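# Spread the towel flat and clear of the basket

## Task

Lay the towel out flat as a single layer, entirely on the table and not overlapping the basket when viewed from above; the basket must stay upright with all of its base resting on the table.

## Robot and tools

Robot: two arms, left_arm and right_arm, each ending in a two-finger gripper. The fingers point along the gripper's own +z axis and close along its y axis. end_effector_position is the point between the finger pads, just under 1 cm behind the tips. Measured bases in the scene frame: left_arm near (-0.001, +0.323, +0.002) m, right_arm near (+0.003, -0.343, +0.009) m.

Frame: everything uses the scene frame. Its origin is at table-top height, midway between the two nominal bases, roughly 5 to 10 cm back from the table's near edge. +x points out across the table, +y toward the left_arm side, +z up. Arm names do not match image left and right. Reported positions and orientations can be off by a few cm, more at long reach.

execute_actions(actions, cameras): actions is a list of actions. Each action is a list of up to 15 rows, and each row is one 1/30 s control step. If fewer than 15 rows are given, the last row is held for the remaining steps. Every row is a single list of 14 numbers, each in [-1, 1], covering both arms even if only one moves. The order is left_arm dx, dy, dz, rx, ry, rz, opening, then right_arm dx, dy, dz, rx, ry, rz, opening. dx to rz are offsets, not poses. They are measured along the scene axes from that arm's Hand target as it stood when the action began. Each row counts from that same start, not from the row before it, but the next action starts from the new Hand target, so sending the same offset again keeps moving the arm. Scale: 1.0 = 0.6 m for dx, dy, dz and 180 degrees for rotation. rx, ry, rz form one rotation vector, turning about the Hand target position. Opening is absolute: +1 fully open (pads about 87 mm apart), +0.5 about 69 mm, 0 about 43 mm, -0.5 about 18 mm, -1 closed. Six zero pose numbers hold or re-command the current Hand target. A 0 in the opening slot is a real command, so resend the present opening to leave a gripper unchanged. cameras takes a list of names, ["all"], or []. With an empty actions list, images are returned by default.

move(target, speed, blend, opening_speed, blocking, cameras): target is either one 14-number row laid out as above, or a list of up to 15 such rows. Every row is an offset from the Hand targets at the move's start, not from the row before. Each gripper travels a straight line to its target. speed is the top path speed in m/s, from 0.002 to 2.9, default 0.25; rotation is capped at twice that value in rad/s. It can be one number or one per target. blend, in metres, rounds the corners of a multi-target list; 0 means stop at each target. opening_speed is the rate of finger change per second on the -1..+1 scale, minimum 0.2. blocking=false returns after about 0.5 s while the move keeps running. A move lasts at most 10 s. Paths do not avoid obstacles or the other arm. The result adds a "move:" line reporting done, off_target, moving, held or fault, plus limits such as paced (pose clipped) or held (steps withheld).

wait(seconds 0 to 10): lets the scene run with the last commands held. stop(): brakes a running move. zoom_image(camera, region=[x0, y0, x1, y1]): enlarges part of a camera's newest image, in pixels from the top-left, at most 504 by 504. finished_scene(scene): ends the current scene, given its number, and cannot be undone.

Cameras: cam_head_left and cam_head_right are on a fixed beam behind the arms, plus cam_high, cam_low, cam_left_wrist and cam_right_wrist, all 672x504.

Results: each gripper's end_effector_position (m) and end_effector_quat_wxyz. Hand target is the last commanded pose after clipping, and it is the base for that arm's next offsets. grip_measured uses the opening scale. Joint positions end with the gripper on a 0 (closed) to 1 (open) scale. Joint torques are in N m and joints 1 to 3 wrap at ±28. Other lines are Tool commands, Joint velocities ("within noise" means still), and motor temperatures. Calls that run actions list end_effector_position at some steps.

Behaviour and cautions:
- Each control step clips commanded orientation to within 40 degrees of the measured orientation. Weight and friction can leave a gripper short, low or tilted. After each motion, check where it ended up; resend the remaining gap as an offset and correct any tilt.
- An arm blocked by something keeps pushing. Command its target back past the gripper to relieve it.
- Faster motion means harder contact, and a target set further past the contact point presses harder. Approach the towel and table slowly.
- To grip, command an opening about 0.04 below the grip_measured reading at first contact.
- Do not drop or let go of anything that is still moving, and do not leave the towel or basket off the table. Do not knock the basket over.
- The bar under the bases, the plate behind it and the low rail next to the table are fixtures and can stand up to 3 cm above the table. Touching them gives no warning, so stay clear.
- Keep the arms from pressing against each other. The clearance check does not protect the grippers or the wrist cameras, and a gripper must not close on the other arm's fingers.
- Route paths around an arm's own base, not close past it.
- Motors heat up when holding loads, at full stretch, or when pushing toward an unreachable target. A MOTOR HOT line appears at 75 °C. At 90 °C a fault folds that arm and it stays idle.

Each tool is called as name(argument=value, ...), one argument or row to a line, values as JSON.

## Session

execute_actions(
  actions=[],
)

zoom_image(
  camera="cam_high",
  region=[150, 180, 430, 400],
)

Scene clock: 0.00 s.
left_arm: end_effector_position=(+0.3302, +0.1051, +0.2630) grip_measured=+0.964 end_effector_quat_wxyz=(+0.513, -0.145, +0.810, -0.242) | right_arm: end_effector_position=(+0.3893, -0.3033, +0.1731) grip_measured=+1.000 end_effector_quat_wxyz=(+0.548, +0.149, +0.823, +0.007)
Joint positions: left_arm=[-0.654 1.234 1.066 -0.248 -0.344 -0.785 0.982] | right_arm=[0.163 1.229 0.764 0.038 0.344 0.359 1]
Joint velocities: within noise
Joint torques (N m): no reading
Motor temperatures (°C): left_arm=[24 37 33 27 25 24 23] | right_arm=[25 37 39 27 29 27 24]
Heat: left arm: 37 °C; right arm: 39 °C.
Hand target: left_arm +0.3324, +0.1056, +0.2714; +0.523, -0.147, +0.803, -0.246 | right_arm +0.3919, -0.3039, +0.1818; +0.558, +0.151, +0.816, +0.008
Tool commands: left_gripper/opening=+1.0 right_gripper/opening=+1.0
camera_calibration:
cam_left_wrist: T_world_to_cam=[[-0.0342755, -0.845046, 0.533594, -0.040785], [-0.960742, -0.11922, -0.250521, 0.42011], [0.275317, -0.521233, -0.807785, 0.320751], [0, 0, 0, 1]] pos_world=[0.313912, 0.182806, 0.386107]
cam_right_wrist: T_world_to_cam=[[-0.252824, -0.951193, -0.17695, -0.162006], [-0.923238, 0.291878, -0.249878, 0.512891], [0.28933, 0.100192, -0.951972, 0.224599], [0, 0, 0, 1]] pos_world=[0.367579, -0.326304, 0.313305]

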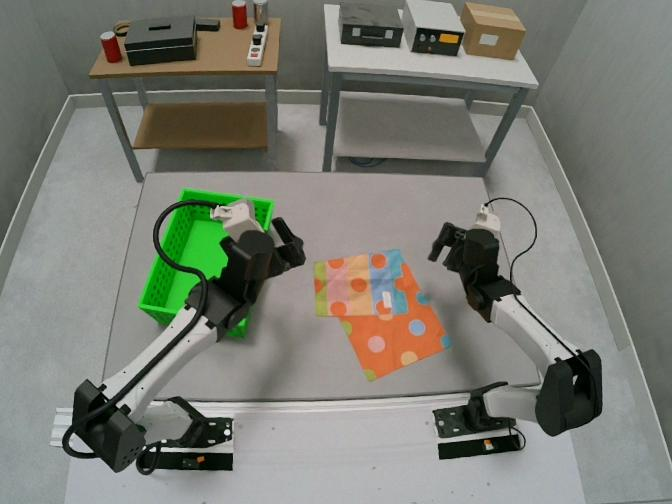

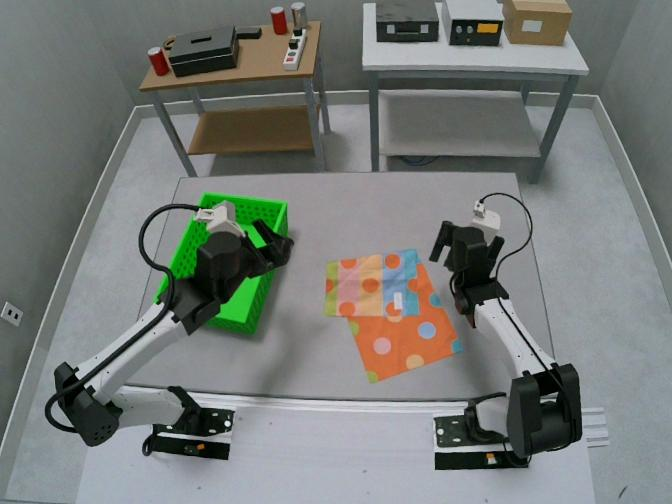

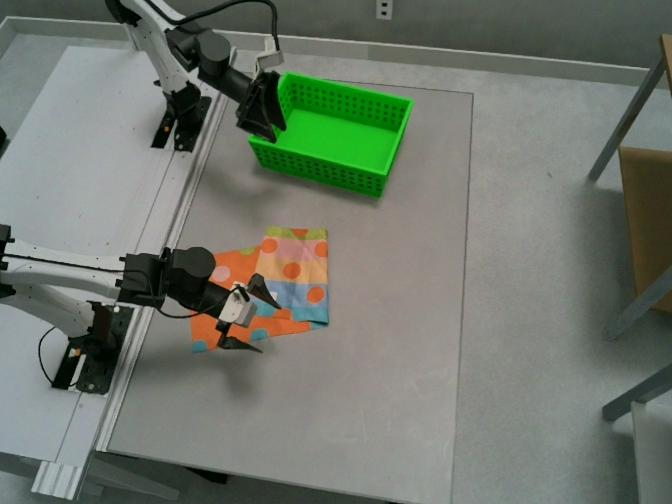

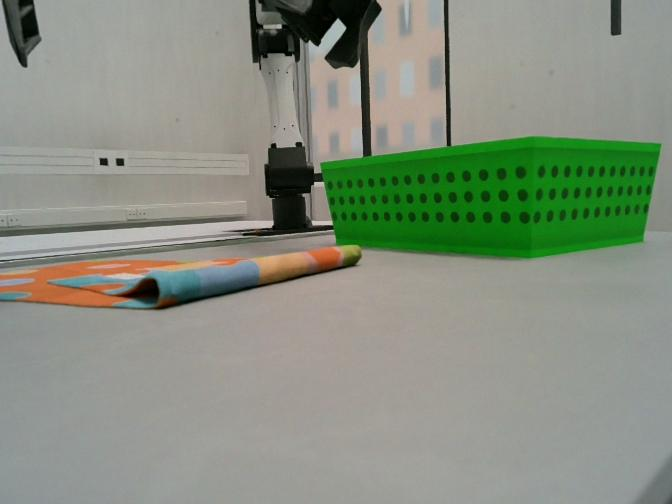

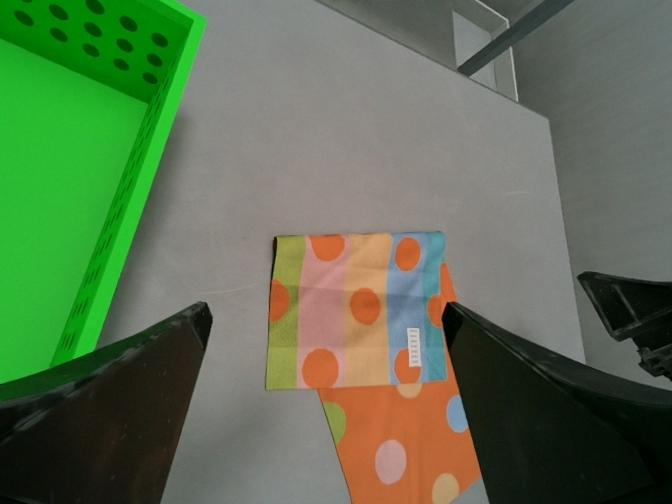

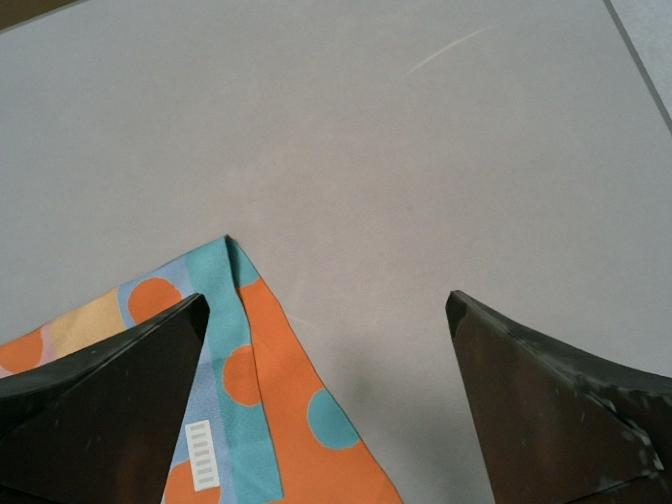

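Scaled by 1.800 from the camera's 672x504 image, which has a finer 960x720 frame.

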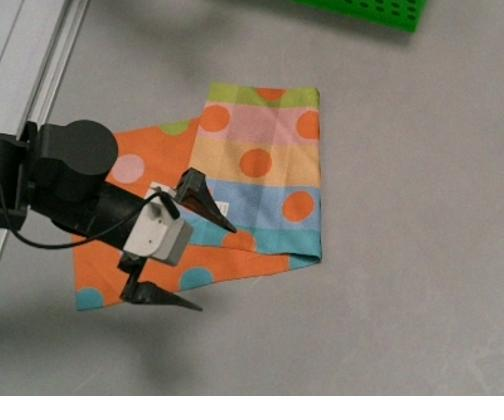

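move(
  target=[-0.0207,-0.1627,-0.3357,0.210,0.225,-0.1445,-0.1,-0.1198,0.1148,-0.1863,-0.0507,0.2668,0.1595,-0.1],
  cameras=["cam_left_wrist","cam_right_wrist","cam_high"],
  speed=0.3,
)

Scene clock: 6.57 s.
left_arm: end_effector_position=(+0.3198, +0.0112, +0.0675) grip_measured=-0.100 end_effector_quat_wxyz=(+0.176, +0.121, +0.977, -0.020) | right_arm: end_effector_position=(+0.3197, -0.2393, +0.0653) grip_measured=-0.100 end_effector_quat_wxyz=(+0.179, -0.092, +0.979, +0.012)
Joint positions: left_arm=[-0.791 2.129 1.778 -0.928 -0.154 -0.515 0.45] | right_arm=[0.274 1.636 1.123 -0.686 0.052 0.129 0.45]
Joint torques (N m): left_arm=[-0.17 -11.07 8.44 0.8 0.03 0.25] | right_arm=[0.76 -6.11 10.18 0.65 -0.29 -0.17]
Heat: left arm: 38 °C; right arm: 40 °C.
Hand target: left_arm +0.3200, +0.0080, +0.0700; +0.172, +0.129, +0.976, -0.023 | right_arm +0.3200, -0.2350, +0.0701; +0.172, -0.103, +0.979, +0.018
Off the commanded pose: left_arm 0.004 m, 1 deg | right_arm 0.006 m, 2 deg.
move: done
camera_calibration:
cam_left_wrist: T_world_to_cam=[[-0.264597, -0.964343, 0.00554428, 0.0944704], [-0.849766, 0.23587, 0.471448, 0.261736], [-0.455945, 0.120032, -0.881876, 0.348428], [0, 0, 0, 1]] pos_world=[0.406275, -0.0124562, 0.183352]
cam_right_wrist: T_world_to_cam=[[0.172957, -0.984707, 0.0209107, -0.294874], [-0.850458, -0.138601, 0.507455, 0.227393], [-0.496797, -0.105551, -0.861424, 0.331897], [0, 0, 0, 1]] pos_world=[0.409274, -0.223816, 0.176679]
Images, in order (width x height): cam_high 672x504, cam_left_wrist 672x504, cam_right_wrist 672x504.

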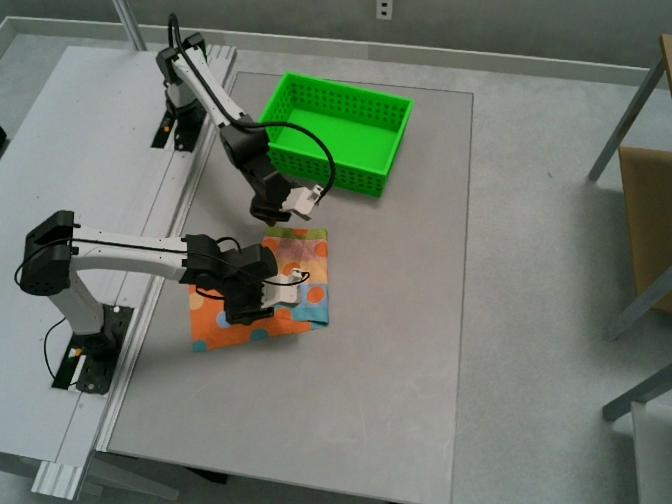

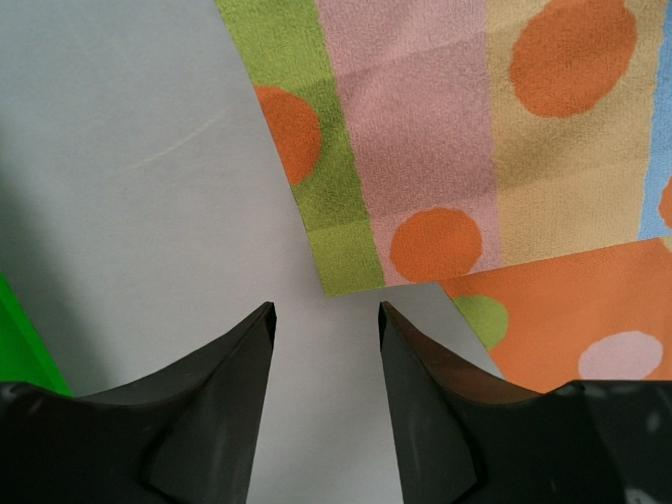

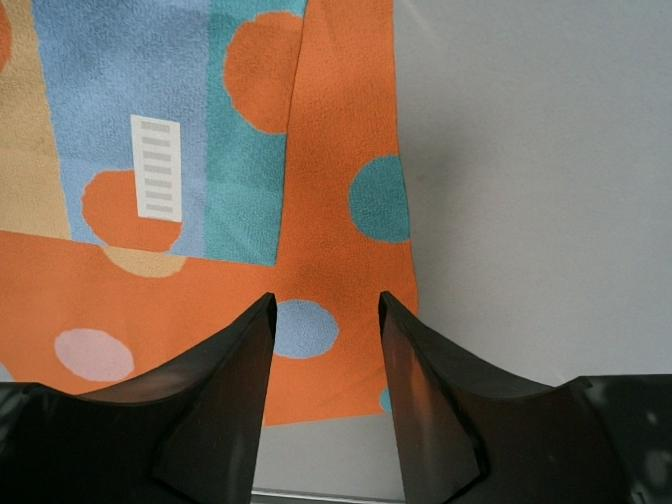

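move(
  target=[
    [0.005,0.018,-0.05,0,0,0,-0.1,0.0075,0.041,-0.05,0,0,0,-0.1],
    [0.005,0.018,-0.13,0,0,0,-0.1,0.0075,0.041,-0.13,0,0,0,-0.1],
    [0.005,0.018,-0.135,0,0,0,-1,0.0075,0.041,-0.135,0,0,0,-1],
  ],
  cameras=["cam_left_wrist","cam_right_wrist"],
  speed=[0.15,0.1,0.1],
  blend=[0.02,0,0],
  opening_speed=0.8,
)

Scene clock: 10.50 s.
left_arm: end_effector_position=(+0.3159, +0.0111, +0.0160) grip_measured=-0.981 end_effector_quat_wxyz=(+0.171, +0.129, +0.976, -0.043) | right_arm: end_effector_position=(+0.3187, -0.2011, +0.0160) grip_measured=-0.904 end_effector_quat_wxyz=(+0.166, -0.107, +0.979, +0.043)
Joint positions: left_arm=[-0.784 2.141 1.585 -0.702 -0.108 -0.498 0.01] | right_arm=[0.351 1.761 1.06 -0.508 0.008 0.185 0.048]
Joint torques (N m): left_arm=[0.72 -7.68 2.91 1.64 -0.39 0.14] | right_arm=[0.03 -3.71 2.84 2.15 0.37 -0.08]
Heat: left arm: 39 °C; right arm: 41 °C.
Hand target: left_arm +0.3230, +0.0188, -0.0111; +0.172, +0.129, +0.976, -0.023 | right_arm +0.3246, -0.2104, -0.0109; +0.172, -0.103, +0.979, +0.018
Off the commanded pose: left_arm 0.029 m, 2 deg | right_arm 0.029 m, 3 deg.
move: off_target (left_arm, right_arm); blend cut to 0.0195 m at target 1; target 3's new opening was sent with left_arm's hand 0.029 m and 1 deg from that target
camera_calibration:
cam_left_wrist: T_world_to_cam=[[-0.286784, -0.956795, 0.047949, 0.0998626], [-0.836949, 0.274586, 0.473412, 0.278234], [-0.466125, 0.0956361, -0.879535, 0.304701], [0, 0, 0, 1]] pos_world=[0.403536, -0.00999181, 0.131488]
cam_right_wrist: T_world_to_cam=[[0.212749, -0.97634, -0.0387083, -0.266094], [-0.827902, -0.201161, 0.523558, 0.236781], [-0.518957, -0.0793399, -0.85111, 0.305155], [0, 0, 0, 1]] pos_world=[0.411005, -0.187956, 0.125452]
Images, in order (width x height): cam_left_wrist 672x504, cam_right_wrist 672x504.

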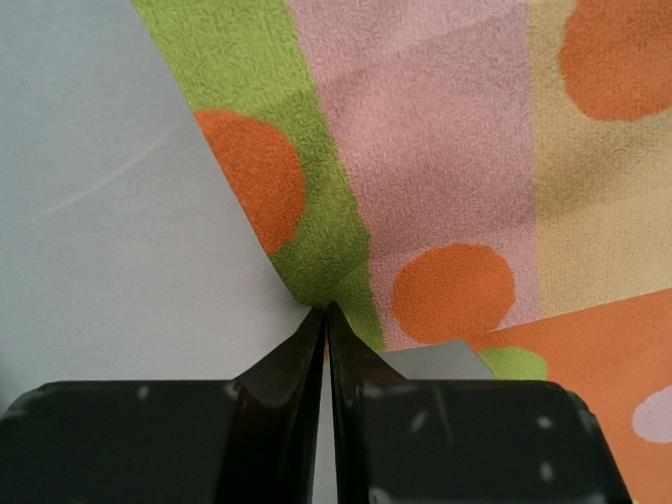

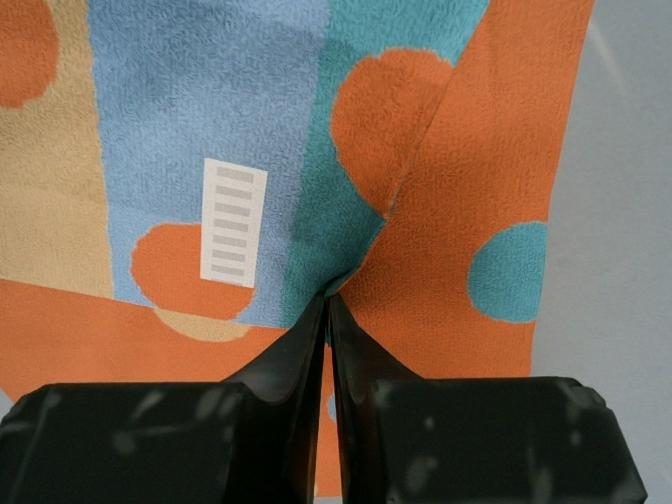

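move(
  target=[0.01,0,0.12,0,0,0,-1,0.01,0,0.12,0,0,0,-1],
  cameras=["cam_left_wrist","cam_right_wrist","cam_low"],
  speed=0.15,
)

Scene clock: 12.17 s.
left_arm: end_effector_position=(+0.3217, +0.0111, +0.0536) grip_measured=-0.983 end_effector_quat_wxyz=(+0.164, +0.125, +0.978, -0.037) | right_arm: end_effector_position=(+0.3261, -0.2029, +0.0458) grip_measured=-0.917 end_effector_quat_wxyz=(+0.161, -0.104, +0.981, +0.033)
Joint positions: left_arm=[-0.773 2.141 1.741 -0.876 -0.108 -0.495 0.008] | right_arm=[0.346 1.751 1.18 -0.655 0.025 0.185 0.042]
Joint torques (N m): left_arm=[0.87 -12.25 8.17 0.71 -0.34 0.28] | right_arm=[-0.32 -10.24 9.68 0.56 0.24 -0.12]
Heat: left arm: 40 °C; right arm: 41 °C.
Hand target: left_arm +0.3289, +0.0188, +0.0609; +0.172, +0.129, +0.976, -0.023 | right_arm +0.3306, -0.2105, +0.0610; +0.172, -0.103, +0.979, +0.018
Off the commanded pose: left_arm 0.013 m, 2 deg | right_arm 0.018 m, 2 deg.
move: off_target (left_arm, right_arm)
camera_calibration:
cam_left_wrist: T_world_to_cam=[[-0.277996, -0.959788, 0.0390444, 0.0974082], [-0.833365, 0.261194, 0.487115, 0.26356], [-0.477725, 0.102878, -0.872465, 0.343743], [0, 0, 0, 1]] pos_world=[0.410936, -0.0107126, 0.167717]
cam_right_wrist: T_world_to_cam=[[0.202001, -0.979185, -0.0197821, -0.266222], [-0.824937, -0.180998, 0.535462, 0.229621], [-0.527897, -0.091845, -0.844328, 0.334311], [0, 0, 0, 1]] pos_world=[0.419681, -0.188415, 0.154048]
Images, in order (width x height): cam_low 672x504, cam_left_wrist 672x504, cam_right_wrist 672x504.

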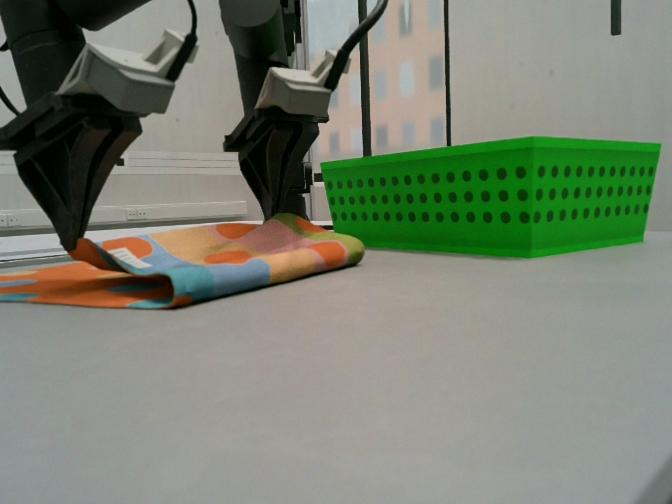

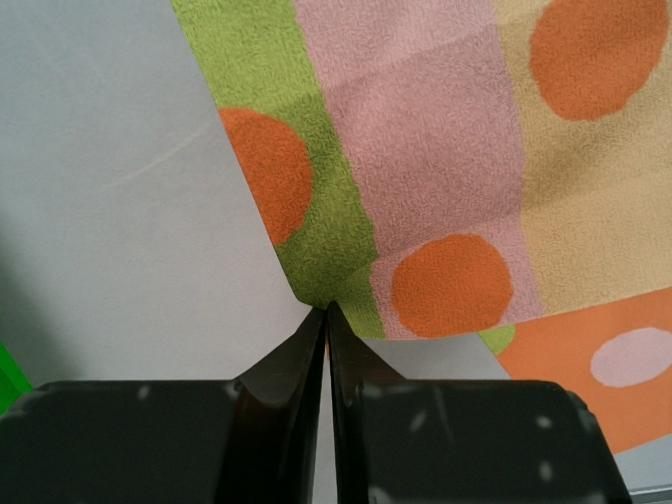

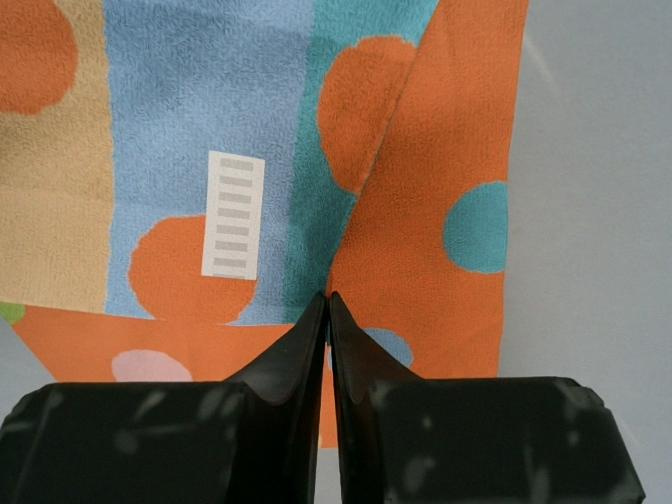

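move(
  target=[
    [0.118,0.018,0.1,0,0,0,-1,0.15,0.009,0.15,0,0,0,-1],
    [0.285,0.045,0.08,-0.016,-0.06,0,-1,0.383,0.017,0.115,0.0127,-0.06,0,-1],
    [0.435,0.072,-0.09,-0.032,-0.118,0,-1,0.557,0.0225,-0.1,0.0254,-0.1195,0,-1],
  ],
  cameras=["cam_left_wrist","cam_right_wrist","cam_high","cam_low"],
  speed=0.2,
  blend=[0.05,0.05,0],
)

Scene clock: 16.43 s.
left_arm: end_effector_position=(+0.5849, +0.0472, +0.0295) grip_measured=-0.984 end_effector_quat_wxyz=(+0.365, +0.118, +0.921, -0.064) | right_arm: end_effector_position=(+0.6596, -0.1773, +0.0328) grip_measured=-0.917 end_effector_quat_wxyz=(+0.389, -0.099, +0.914, +0.062)
Joint positions: left_arm=[-0.461 2.714 2.487 -0.615 -0.086 -0.17 0.008] | right_arm=[0.185 2.887 2.862 -0.721 -0.027 0.036 0.042]
Joint torques (N m): left_arm=[1.48 -13.34 5.42 1.91 -0.08 0.32] | right_arm=[-1.46 -11 8.28 1.91 0.09 -0.22]
Motor temperatures (°C): left_arm=[24 42 35 29 25 24 24] | right_arm=[25 40 42 29 29 27 24]
Heat: left arm: 42 °C; right arm: 42 °C.
Hand target: left_arm +0.5900, +0.0621, +0.0071; +0.356, +0.122, +0.925, -0.047 | right_arm +0.6647, -0.1968, +0.0012; +0.356, -0.098, +0.929, +0.038
Off the commanded pose: left_arm 0.027 m, 2 deg | right_arm 0.038 m, 5 deg.
elbow stopped short (right arm): the move would have taken joint 3 (elbow) straighter than the controller allows.
move: off_target (left_arm, right_arm)
camera_calibration:
cam_left_wrist: T_world_to_cam=[[-0.287372, -0.957328, 0.0306706, 0.211838], [-0.953297, 0.288976, 0.0878508, 0.565808], [-0.0929651, -0.00399241, -0.995661, 0.228319], [0, 0, 0, 1]] pos_world=[0.621485, 0.0402046, 0.171124]
cam_right_wrist: T_world_to_cam=[[0.214806, -0.976115, -0.0325211, -0.316212], [-0.972552, -0.216834, 0.0844128, 0.622052], [-0.0894483, 0.013496, -0.9959, 0.236136], [0, 0, 0, 1]] pos_world=[0.694024, -0.176964, 0.172375]
Images, in order (width x height): cam_high 672x504, cam_low 672x504, cam_left_wrist 672x504, cam_right_wrist 672x504.

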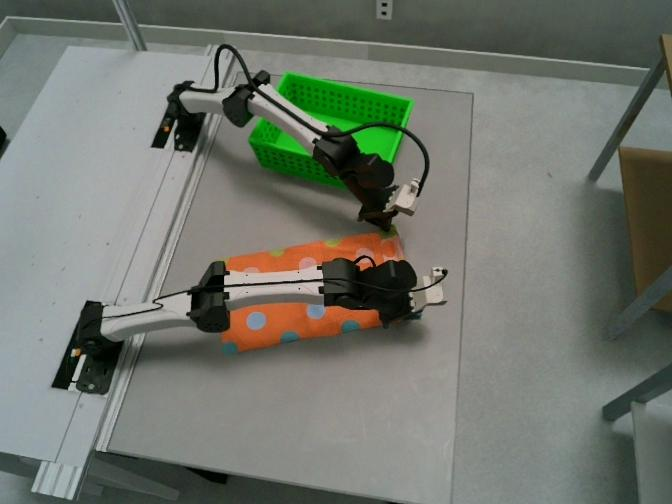

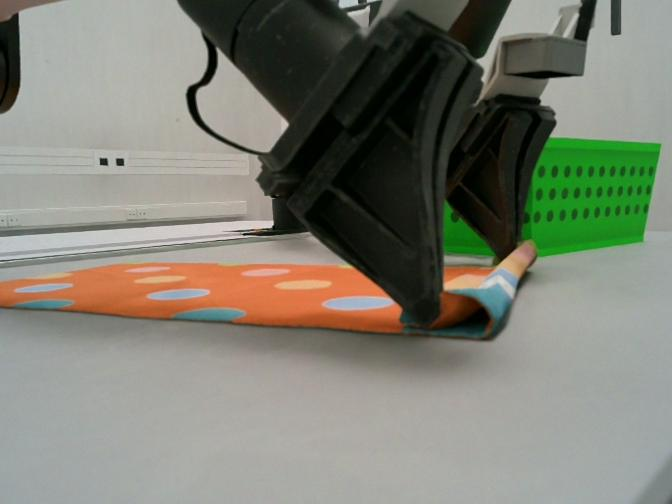

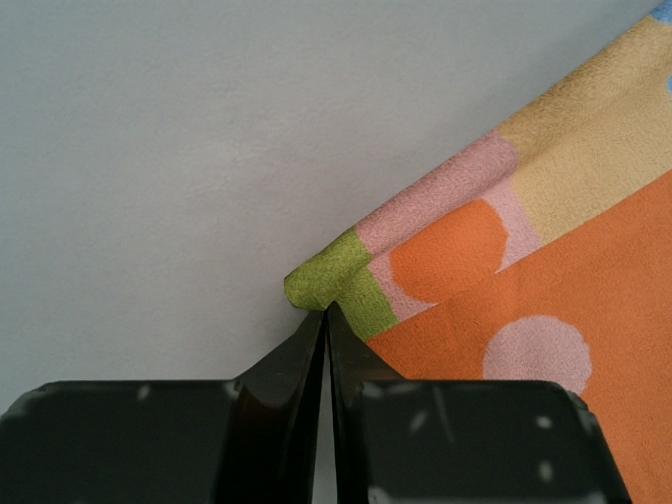

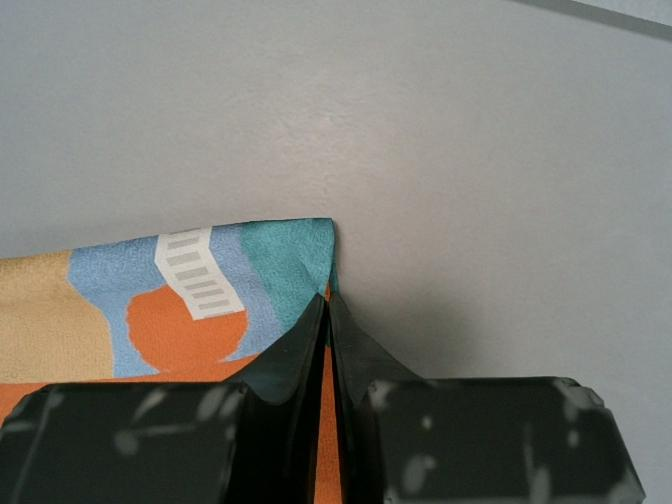

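move(
  target=[
    [0,0,0,0,0,0,-0.5,0,0,0,0,0,0,-1],
    [-0.02,0,0.2,0,0,0,-0.5,0,0,0,0,0,0,-1],
    [-0.5917,-0.27,0.1215,0.0047,0.1797,0.146,-0.1,0,0,0,0,0,0,-1],
  ],
  cameras=["cam_left_wrist","cam_right_wrist","cam_high","cam_head_left"],
  speed=[0.2,0.2,0.3],
  blend=[0,0.04,0],
)

Scene clock: 23.93 s.
left_arm: end_effector_position=(+0.2311, -0.0997, +0.0798) grip_measured=-0.100 end_effector_quat_wxyz=(+0.091, -0.088, +0.992, +0.009) | right_arm: end_effector_position=(+0.6635, -0.1804, +0.0332) grip_measured=-0.917 end_effector_quat_wxyz=(+0.395, -0.097, +0.911, +0.062)
Joint positions: left_arm=[-1.045 2.561 2.604 -1.558 -0.142 -1.208 0.45] | right_arm=[0.179 2.89 2.862 -0.704 -0.027 0.034 0.042]
Joint torques (N m): left_arm=[0.83 -13.01 7.65 0.31 0.01 -0.11] | right_arm=[-1.07 -11.02 8.27 1.78 0.1 -0.2]
Motor temperatures (°C): left_arm=[24 47 35 29 25 24 24] | right_arm=[25 43 42 31 29 27 24]
Heat: left arm: 47 °C; right arm: 43 °C.
Hand target: left_arm +0.2349, -0.1000, +0.0800; +0.086, -0.104, +0.991, +0.009 | right_arm +0.6648, -0.1969, +0.0012; +0.356, -0.098, +0.929, +0.038
Off the commanded pose: left_arm 0.004 m, 2 deg | right_arm 0.036 m, 6 deg.
elbow stopped short (right arm): the move would have taken joint 3 (elbow) straighter than the controller allows.
joint sent to its limit (left arm) — joint 4 (wrist pitch), lower limit. The joint targets still meet the commanded pose.
move: off_target (right_arm)
camera_calibration:
cam_left_wrist: T_world_to_cam=[[0.156958, -0.98756, 0.00950189, -0.136097], [-0.779065, -0.117896, 0.615758, 0.143661], [-0.606978, -0.104051, -0.787878, 0.337183], [0, 0, 0, 1]] pos_world=[0.337946, -0.0823829, 0.178491]
cam_right_wrist: T_world_to_cam=[[0.210773, -0.977025, -0.0315772, -0.317582], [-0.974573, -0.212538, 0.0709613, 0.627803], [-0.0760423, 0.0158175, -0.996979, 0.228465], [0, 0, 0, 1]] pos_world=[0.69615, -0.180467, 0.173197]
Images, in order (width x height): cam_head_left 672x504, cam_high 672x504, cam_left_wrist 672x504, cam_right_wrist 672x504.

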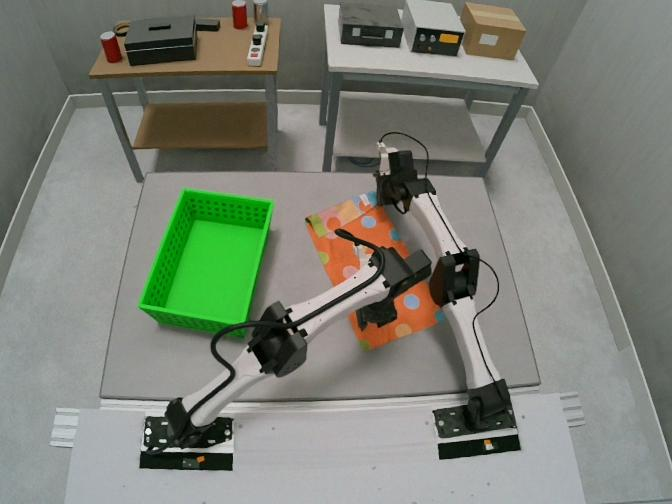

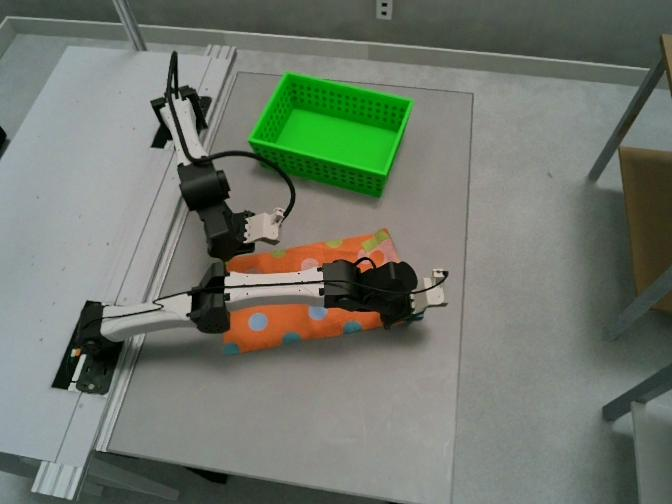

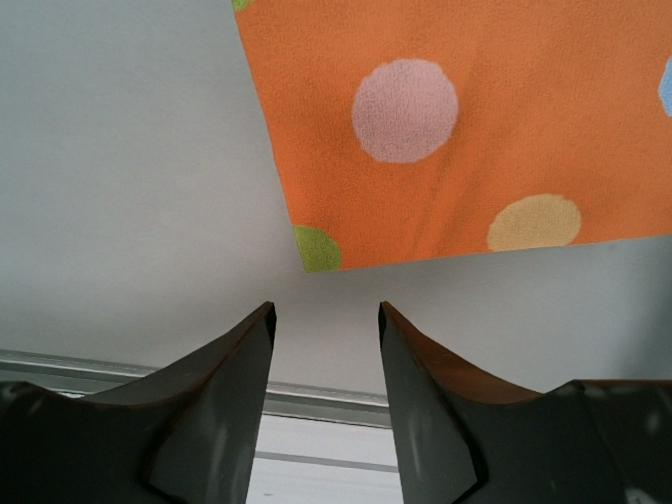

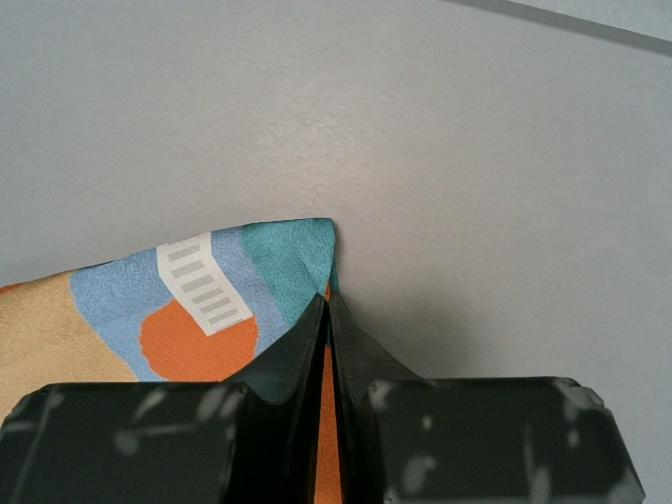

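move(
  target=[
    [-0.015,0.032,-0.04,0,0,0,-0.1,0,0,0,0,0,0,-1],
    [-0.015,0.032,-0.155,0,0,0,-0.1,0,0,0,0,0,0,-1],
    [-0.015,0.032,-0.16,0,0,0,-1,0,0,0,0,0,0,-1],
    [-0.015,0.032,-0.08,0,0,0,-1,0,0,0,0,0,0,-1],
    [-0.155,-0.015,-0.08,0,0,0,-1,0,0,0,0,0,0,-1],
  ],
  cameras=["cam_left_wrist","cam_right_wrist","cam_high","cam_head_left"],
  speed=[0.15,0.12,0.1,0.15,0.1],
  blend=[0.02,0,0,0.01,0],
  opening_speed=1.0,
)

Scene clock: 29.83 s.
left_arm: end_effector_position=(+0.1367, -0.1123, +0.0197) grip_measured=-1.000 end_effector_quat_wxyz=(+0.071, -0.091, +0.993, +0.013) | right_arm: end_effector_position=(+0.6635, -0.1804, +0.0332) grip_measured=-0.917 end_effector_quat_wxyz=(+0.395, -0.098, +0.911, +0.061)
Joint positions: left_arm=[-1.226 2.369 2.023 -1.213 -0.112 -1.398 0] | right_arm=[0.179 2.89 2.862 -0.704 -0.027 0.033 0.042]
Joint torques (N m): left_arm=[0.32 -16.18 4.68 0.18 -0.4 -0.1] | right_arm=[-0.96 -11.12 8.4 1.77 0.11 -0.24]
Heat: left arm: 49 °C; right arm: 44 °C.
Hand target: left_arm +0.1419, -0.1090, +0.0320; +0.086, -0.104, +0.991, +0.009 | right_arm +0.6648, -0.1969, +0.0012; +0.356, -0.098, +0.929, +0.038
Off the commanded pose: left_arm 0.014 m, 2 deg | right_arm 0.036 m, 6 deg.
elbow stopped short (right arm): the move would have taken joint 3 (elbow) straighter than the controller allows.
move: off_target (left_arm, right_arm); blend cut to 0.016 m at target 1; target 3's new opening was sent with left_arm's hand 0.037 m and 3 deg from that target
camera_calibration:
cam_left_wrist: T_world_to_cam=[[0.16324, -0.986586, 0.00066077, -0.133669], [-0.752889, -0.124139, 0.646334, 0.100755], [-0.637582, -0.106005, -0.763054, 0.234669], [0, 0, 0, 1]] pos_world=[0.247298, -0.0944922, 0.114032]
cam_right_wrist: T_world_to_cam=[[0.211763, -0.976848, -0.0304065, -0.318324], [-0.974381, -0.213435, 0.0708997, 0.627442], [-0.075748, 0.0146135, -0.99702, 0.228042], [0, 0, 0, 1]] pos_world=[0.696051, -0.180368, 0.173197]
Images, in order (width x height): cam_head_left 672x504, cam_high 672x504, cam_left_wrist 672x504, cam_right_wrist 672x504.

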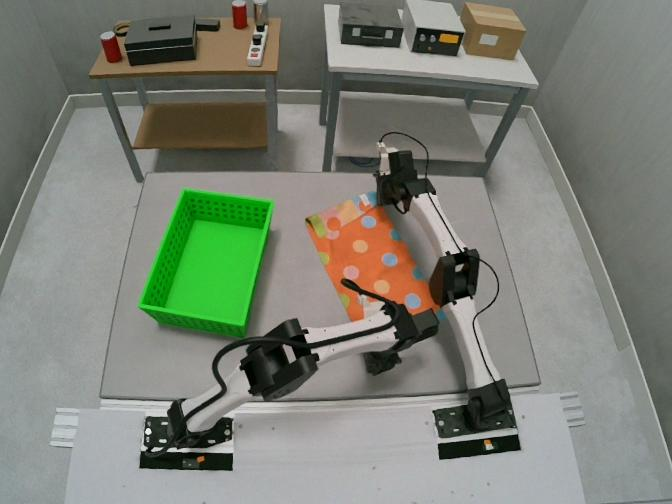

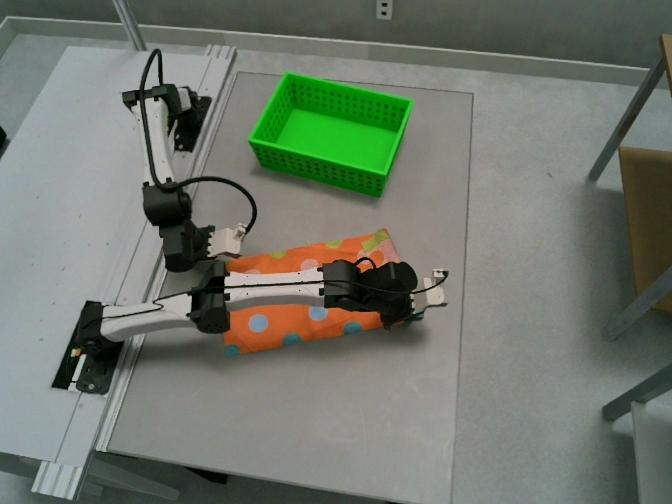

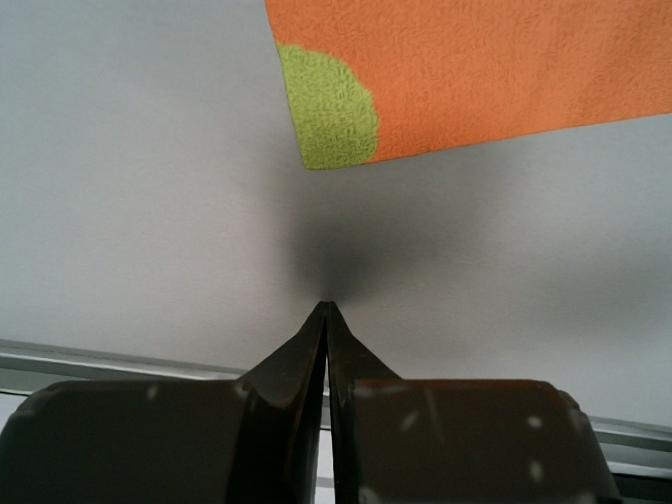

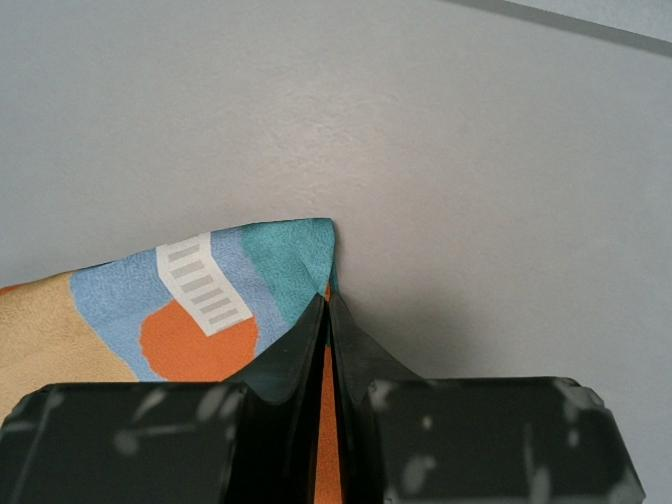

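move(
  target=[
    [0.02,0.01,0.06,0,0,0,-0.1,0,0,0,0,0,0,-1],
    [0.125,0.033,0.05,0,0,0,-0.1,0,0,0,0,0,0,-1],
    [0.125,0.033,-0.087,0,0,0,-0.1,0,0,0,0,0,0,-1],
    [0.125,0.033,-0.092,0,0,0,-1,0,0,0,0,0,0,-1],
    [0.12,0.033,0.0,0,0,0,-1,0,0,0,0,0,0,-1],
  ],
  cameras=["cam_left_wrist"],
  speed=[0.15,0.15,0.1,0.1,0.15],
  blend=[0.02,0.02,0,0,0],
  opening_speed=1.0,
)

Scene clock: 35.67 s.
left_arm: end_effector_position=(+0.2094, -0.0914, +0.0331) grip_measured=-0.994 end_effector_quat_wxyz=(+0.078, -0.108, +0.991, -0.001) | right_arm: end_effector_position=(+0.6635, -0.1804, +0.0332) grip_measured=-0.917 end_effector_quat_wxyz=(+0.395, -0.098, +0.911, +0.061)
Joint positions: left_arm=[-1.065 2.374 2.076 -1.215 -0.111 -1.27 0.003] | right_arm=[0.179 2.89 2.862 -0.704 -0.027 0.033 0.042]
Joint torques (N m): left_arm=[0.13 -12 7.88 0.23 -0.33 0.17] | right_arm=[-1.14 -11.15 8.31 1.81 0.12 -0.23]
Heat: left arm: 50 °C; right arm: 46 °C.
Hand target: left_arm +0.2139, -0.0892, +0.0319; +0.086, -0.104, +0.991, +0.009 | right_arm +0.6648, -0.1969, +0.0012; +0.356, -0.098, +0.929, +0.038
Off the commanded pose: left_arm 0.005 m, 2 deg | right_arm 0.036 m, 6 deg.
elbow stopped short (right arm): the move would have taken joint 3 (elbow) straighter than the controller allows.
move: off_target (right_arm); blend cut to 0.0193 m at target 1; target 4's new opening was sent with left_arm's hand 0.039 m and 1 deg from that target
camera_calibration:
cam_left_wrist: T_world_to_cam=[[0.19478, -0.980324, 0.0320188, -0.13206], [-0.759419, -0.130068, 0.637468, 0.150497], [-0.620761, -0.148482, -0.769811, 0.286284], [0, 0, 0, 1]] pos_world=[0.317727, -0.0673791, 0.128676]
Images, in order (width x height): cam_left_wrist 672x504.

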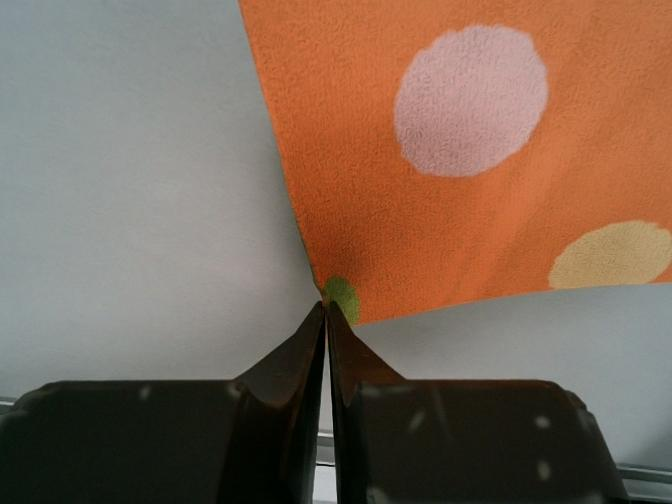

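move(
  target=[-0.12,-0.04,-0.015,0,0,0,-1,0,0,0,0,0,0,-1],
  cameras=["cam_left_wrist","cam_right_wrist","cam_high"],
  speed=0.08,
)

Scene clock: 37.70 s.
left_arm: end_effector_position=(+0.1611, -0.1189, +0.0202) grip_measured=-0.994 end_effector_quat_wxyz=(+0.110, -0.111, +0.988, -0.003) | right_arm: end_effector_position=(+0.6635, -0.1804, +0.0332) grip_measured=-0.917 end_effector_quat_wxyz=(+0.395, -0.098, +0.911, +0.061)
Joint positions: left_arm=[-1.208 2.374 2.035 -1.17 -0.18 -1.417 0.003] | right_arm=[0.179 2.89 2.862 -0.704 -0.027 0.033 0.042]
Joint torques (N m): left_arm=[-1.36 -14.52 4.25 0.12 0.2 -0.07] | right_arm=[-1.37 -11.15 8.44 1.83 0.09 -0.27]
Heat: left arm: 51 °C; right arm: 46 °C.
Hand target: left_arm +0.1419, -0.1131, +0.0229; +0.086, -0.104, +0.991, +0.009 | right_arm +0.6648, -0.1969, +0.0012; +0.356, -0.098, +0.929, +0.038
Off the commanded pose: left_arm 0.020 m, 3 deg | right_arm 0.036 m, 6 deg.
elbow stopped short (right arm): the move would have taken joint 3 (elbow) straighter than the controller allows.
move: off_target (left_arm, right_arm)
camera_calibration:
cam_left_wrist: T_world_to_cam=[[0.198286, -0.979266, 0.0414868, -0.149732], [-0.79829, -0.136792, 0.586532, 0.124968], [-0.568696, -0.14942, -0.808862, 0.234527], [0, 0, 0, 1]] pos_world=[0.262825, -0.0944901, 0.122614]
cam_right_wrist: T_world_to_cam=[[0.211763, -0.976848, -0.0304065, -0.318324], [-0.974381, -0.213435, 0.0708997, 0.627442], [-0.075748, 0.0146135, -0.99702, 0.228042], [0, 0, 0, 1]] pos_world=[0.696051, -0.180368, 0.173197]
Images, in order (width x height): cam_high 672x504, cam_left_wrist 672x504, cam_right_wrist 672x504.

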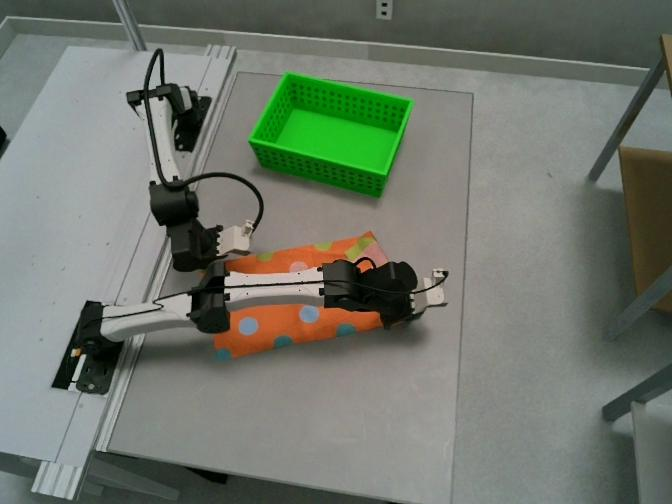

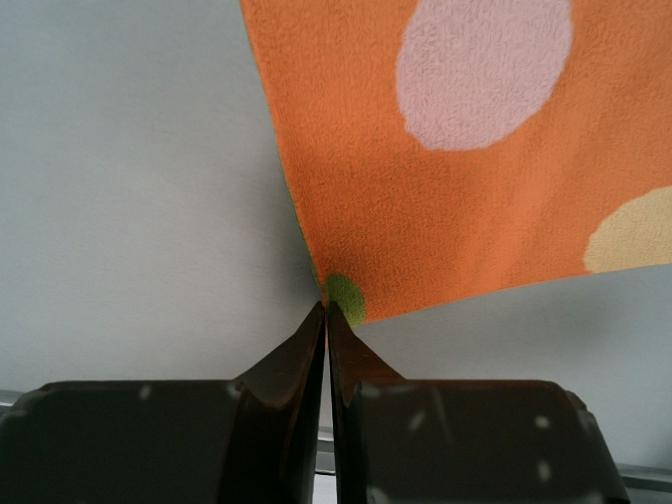

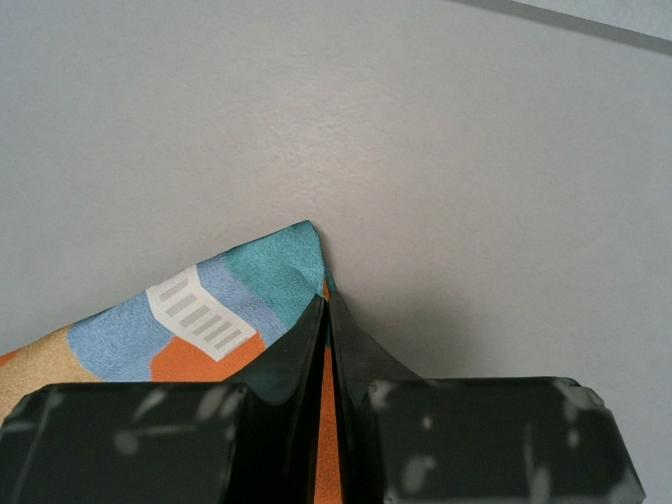

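move(
  target=[
    [0,0,0.01,0,0,0,-0.5,0,0,0,0,0,0,-0.5],
    [0,0.05,0.2,0,0,0,-0.5,-0.04,0,0.2,0,0,0,-0.5],
    [0.313,0.272,0.295,-0.02,-0.055,-0.18,-0.5,-0.35,-0.16,0.25,-0.02,0.09,0.008,-0.5],
    [0.63,0.155,0.112,-0.042,-0.11,-0.362,-0.1,-0.628,-0.2235,0.115,-0.0417,0.1726,0.016,-0.1],
  ],
  cameras=["cam_left_wrist","cam_right_wrist","cam_high","cam_head_left"],
  speed=[0.2,0.2,0.35,0.3],
  blend=[0,0.03,0.05,0],
)

Scene clock: 44.97 s.
left_arm: end_effector_position=(+0.5057, -0.0132, +0.0803) grip_measured=-0.100 end_effector_quat_wxyz=(+0.288, +0.420, +0.853, -0.116) | right_arm: end_effector_position=(+0.2815, -0.3304, +0.0660) grip_measured=-0.100 end_effector_quat_wxyz=(+0.061, -0.125, +0.990, +0.009)
Joint positions: left_arm=[-0.557 2.753 2.841 -1.066 0.191 0.3 0.45] | right_arm=[-0.004 1.652 1.159 -0.945 -0.038 -0.2 0.45]
Joint torques (N m): left_arm=[0.69 -15.09 8.53 2.03 0.26 0.27] | right_arm=[-0.25 -9.24 5.79 0.99 -0.17 -0.16]
Motor temperatures (°C): left_arm=[24 54 35 29 25 24 24] | right_arm=[25 49 43 31 29 27 24]
Heat: left arm: 54 °C; right arm: 49 °C.
Hand target: left_arm +0.5200, -0.0200, +0.0902; +0.231, +0.438, +0.861, -0.117 | right_arm +0.2880, -0.3311, +0.0702; +0.086, -0.130, +0.988, +0.011
Off the commanded pose: left_arm 0.019 m, 7 deg | right_arm 0.008 m, 3 deg.
elbow stopped short (right arm): the move would have taken joint 3 (elbow) straighter than the controller allows.
elbow stopped short (left arm): the move would have taken joint 3 (elbow) straighter than the controller allows.
move: off_target (left_arm, right_arm); target 4's new opening was sent with left_arm's hand 0.019 m and 7 deg from that target
camera_calibration:
cam_left_wrist: T_world_to_cam=[[-0.797197, -0.60225, -0.0420918, 0.39798], [-0.595858, 0.773688, 0.215316, 0.318673], [-0.097108, 0.19673, -0.975637, 0.274462], [0, 0, 0, 1]] pos_world=[0.533805, -0.0608652, 0.215911]
cam_right_wrist: T_world_to_cam=[[0.239231, -0.970907, 0.0103992, -0.391382], [-0.69832, -0.164605, 0.696602, 0.11801], [-0.674624, -0.173911, -0.717383, 0.321909], [0, 0, 0, 1]] pos_world=[0.393207, -0.304587, 0.152796]
Images, in order (width x height): cam_head_left 672x504, cam_high 672x504, cam_left_wrist 672x504, cam_right_wrist 672x504.

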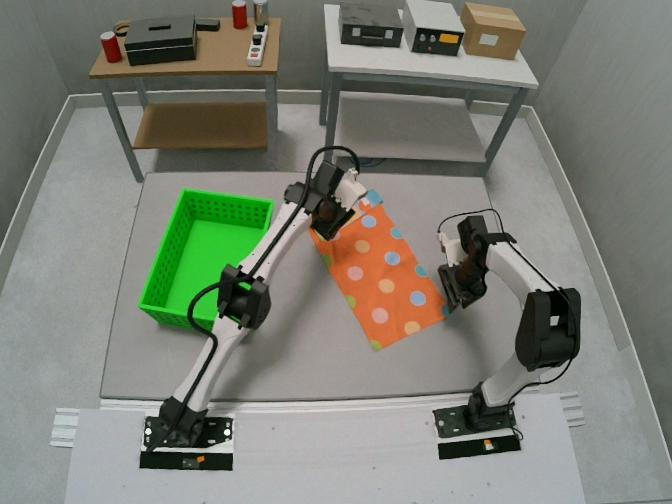

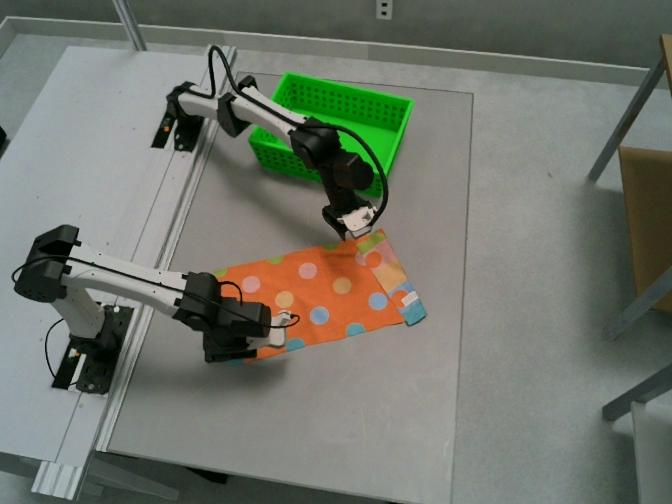

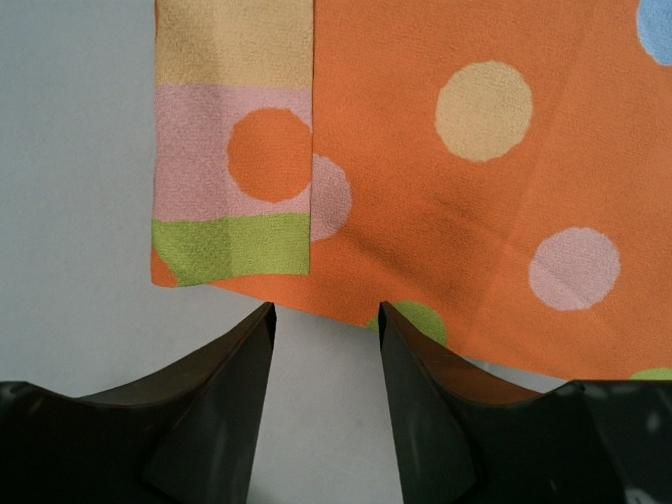

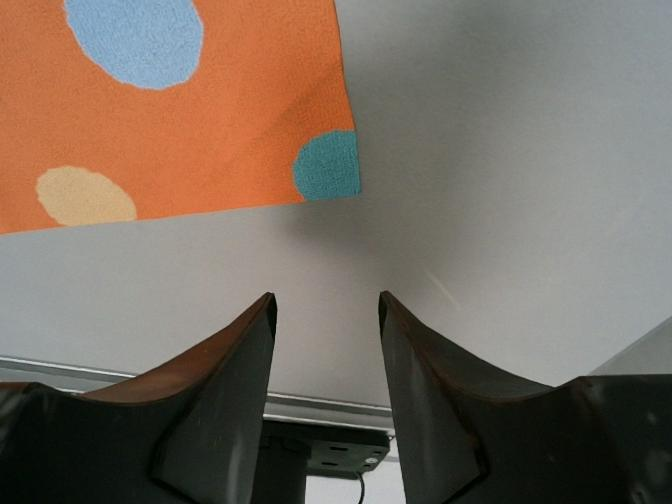

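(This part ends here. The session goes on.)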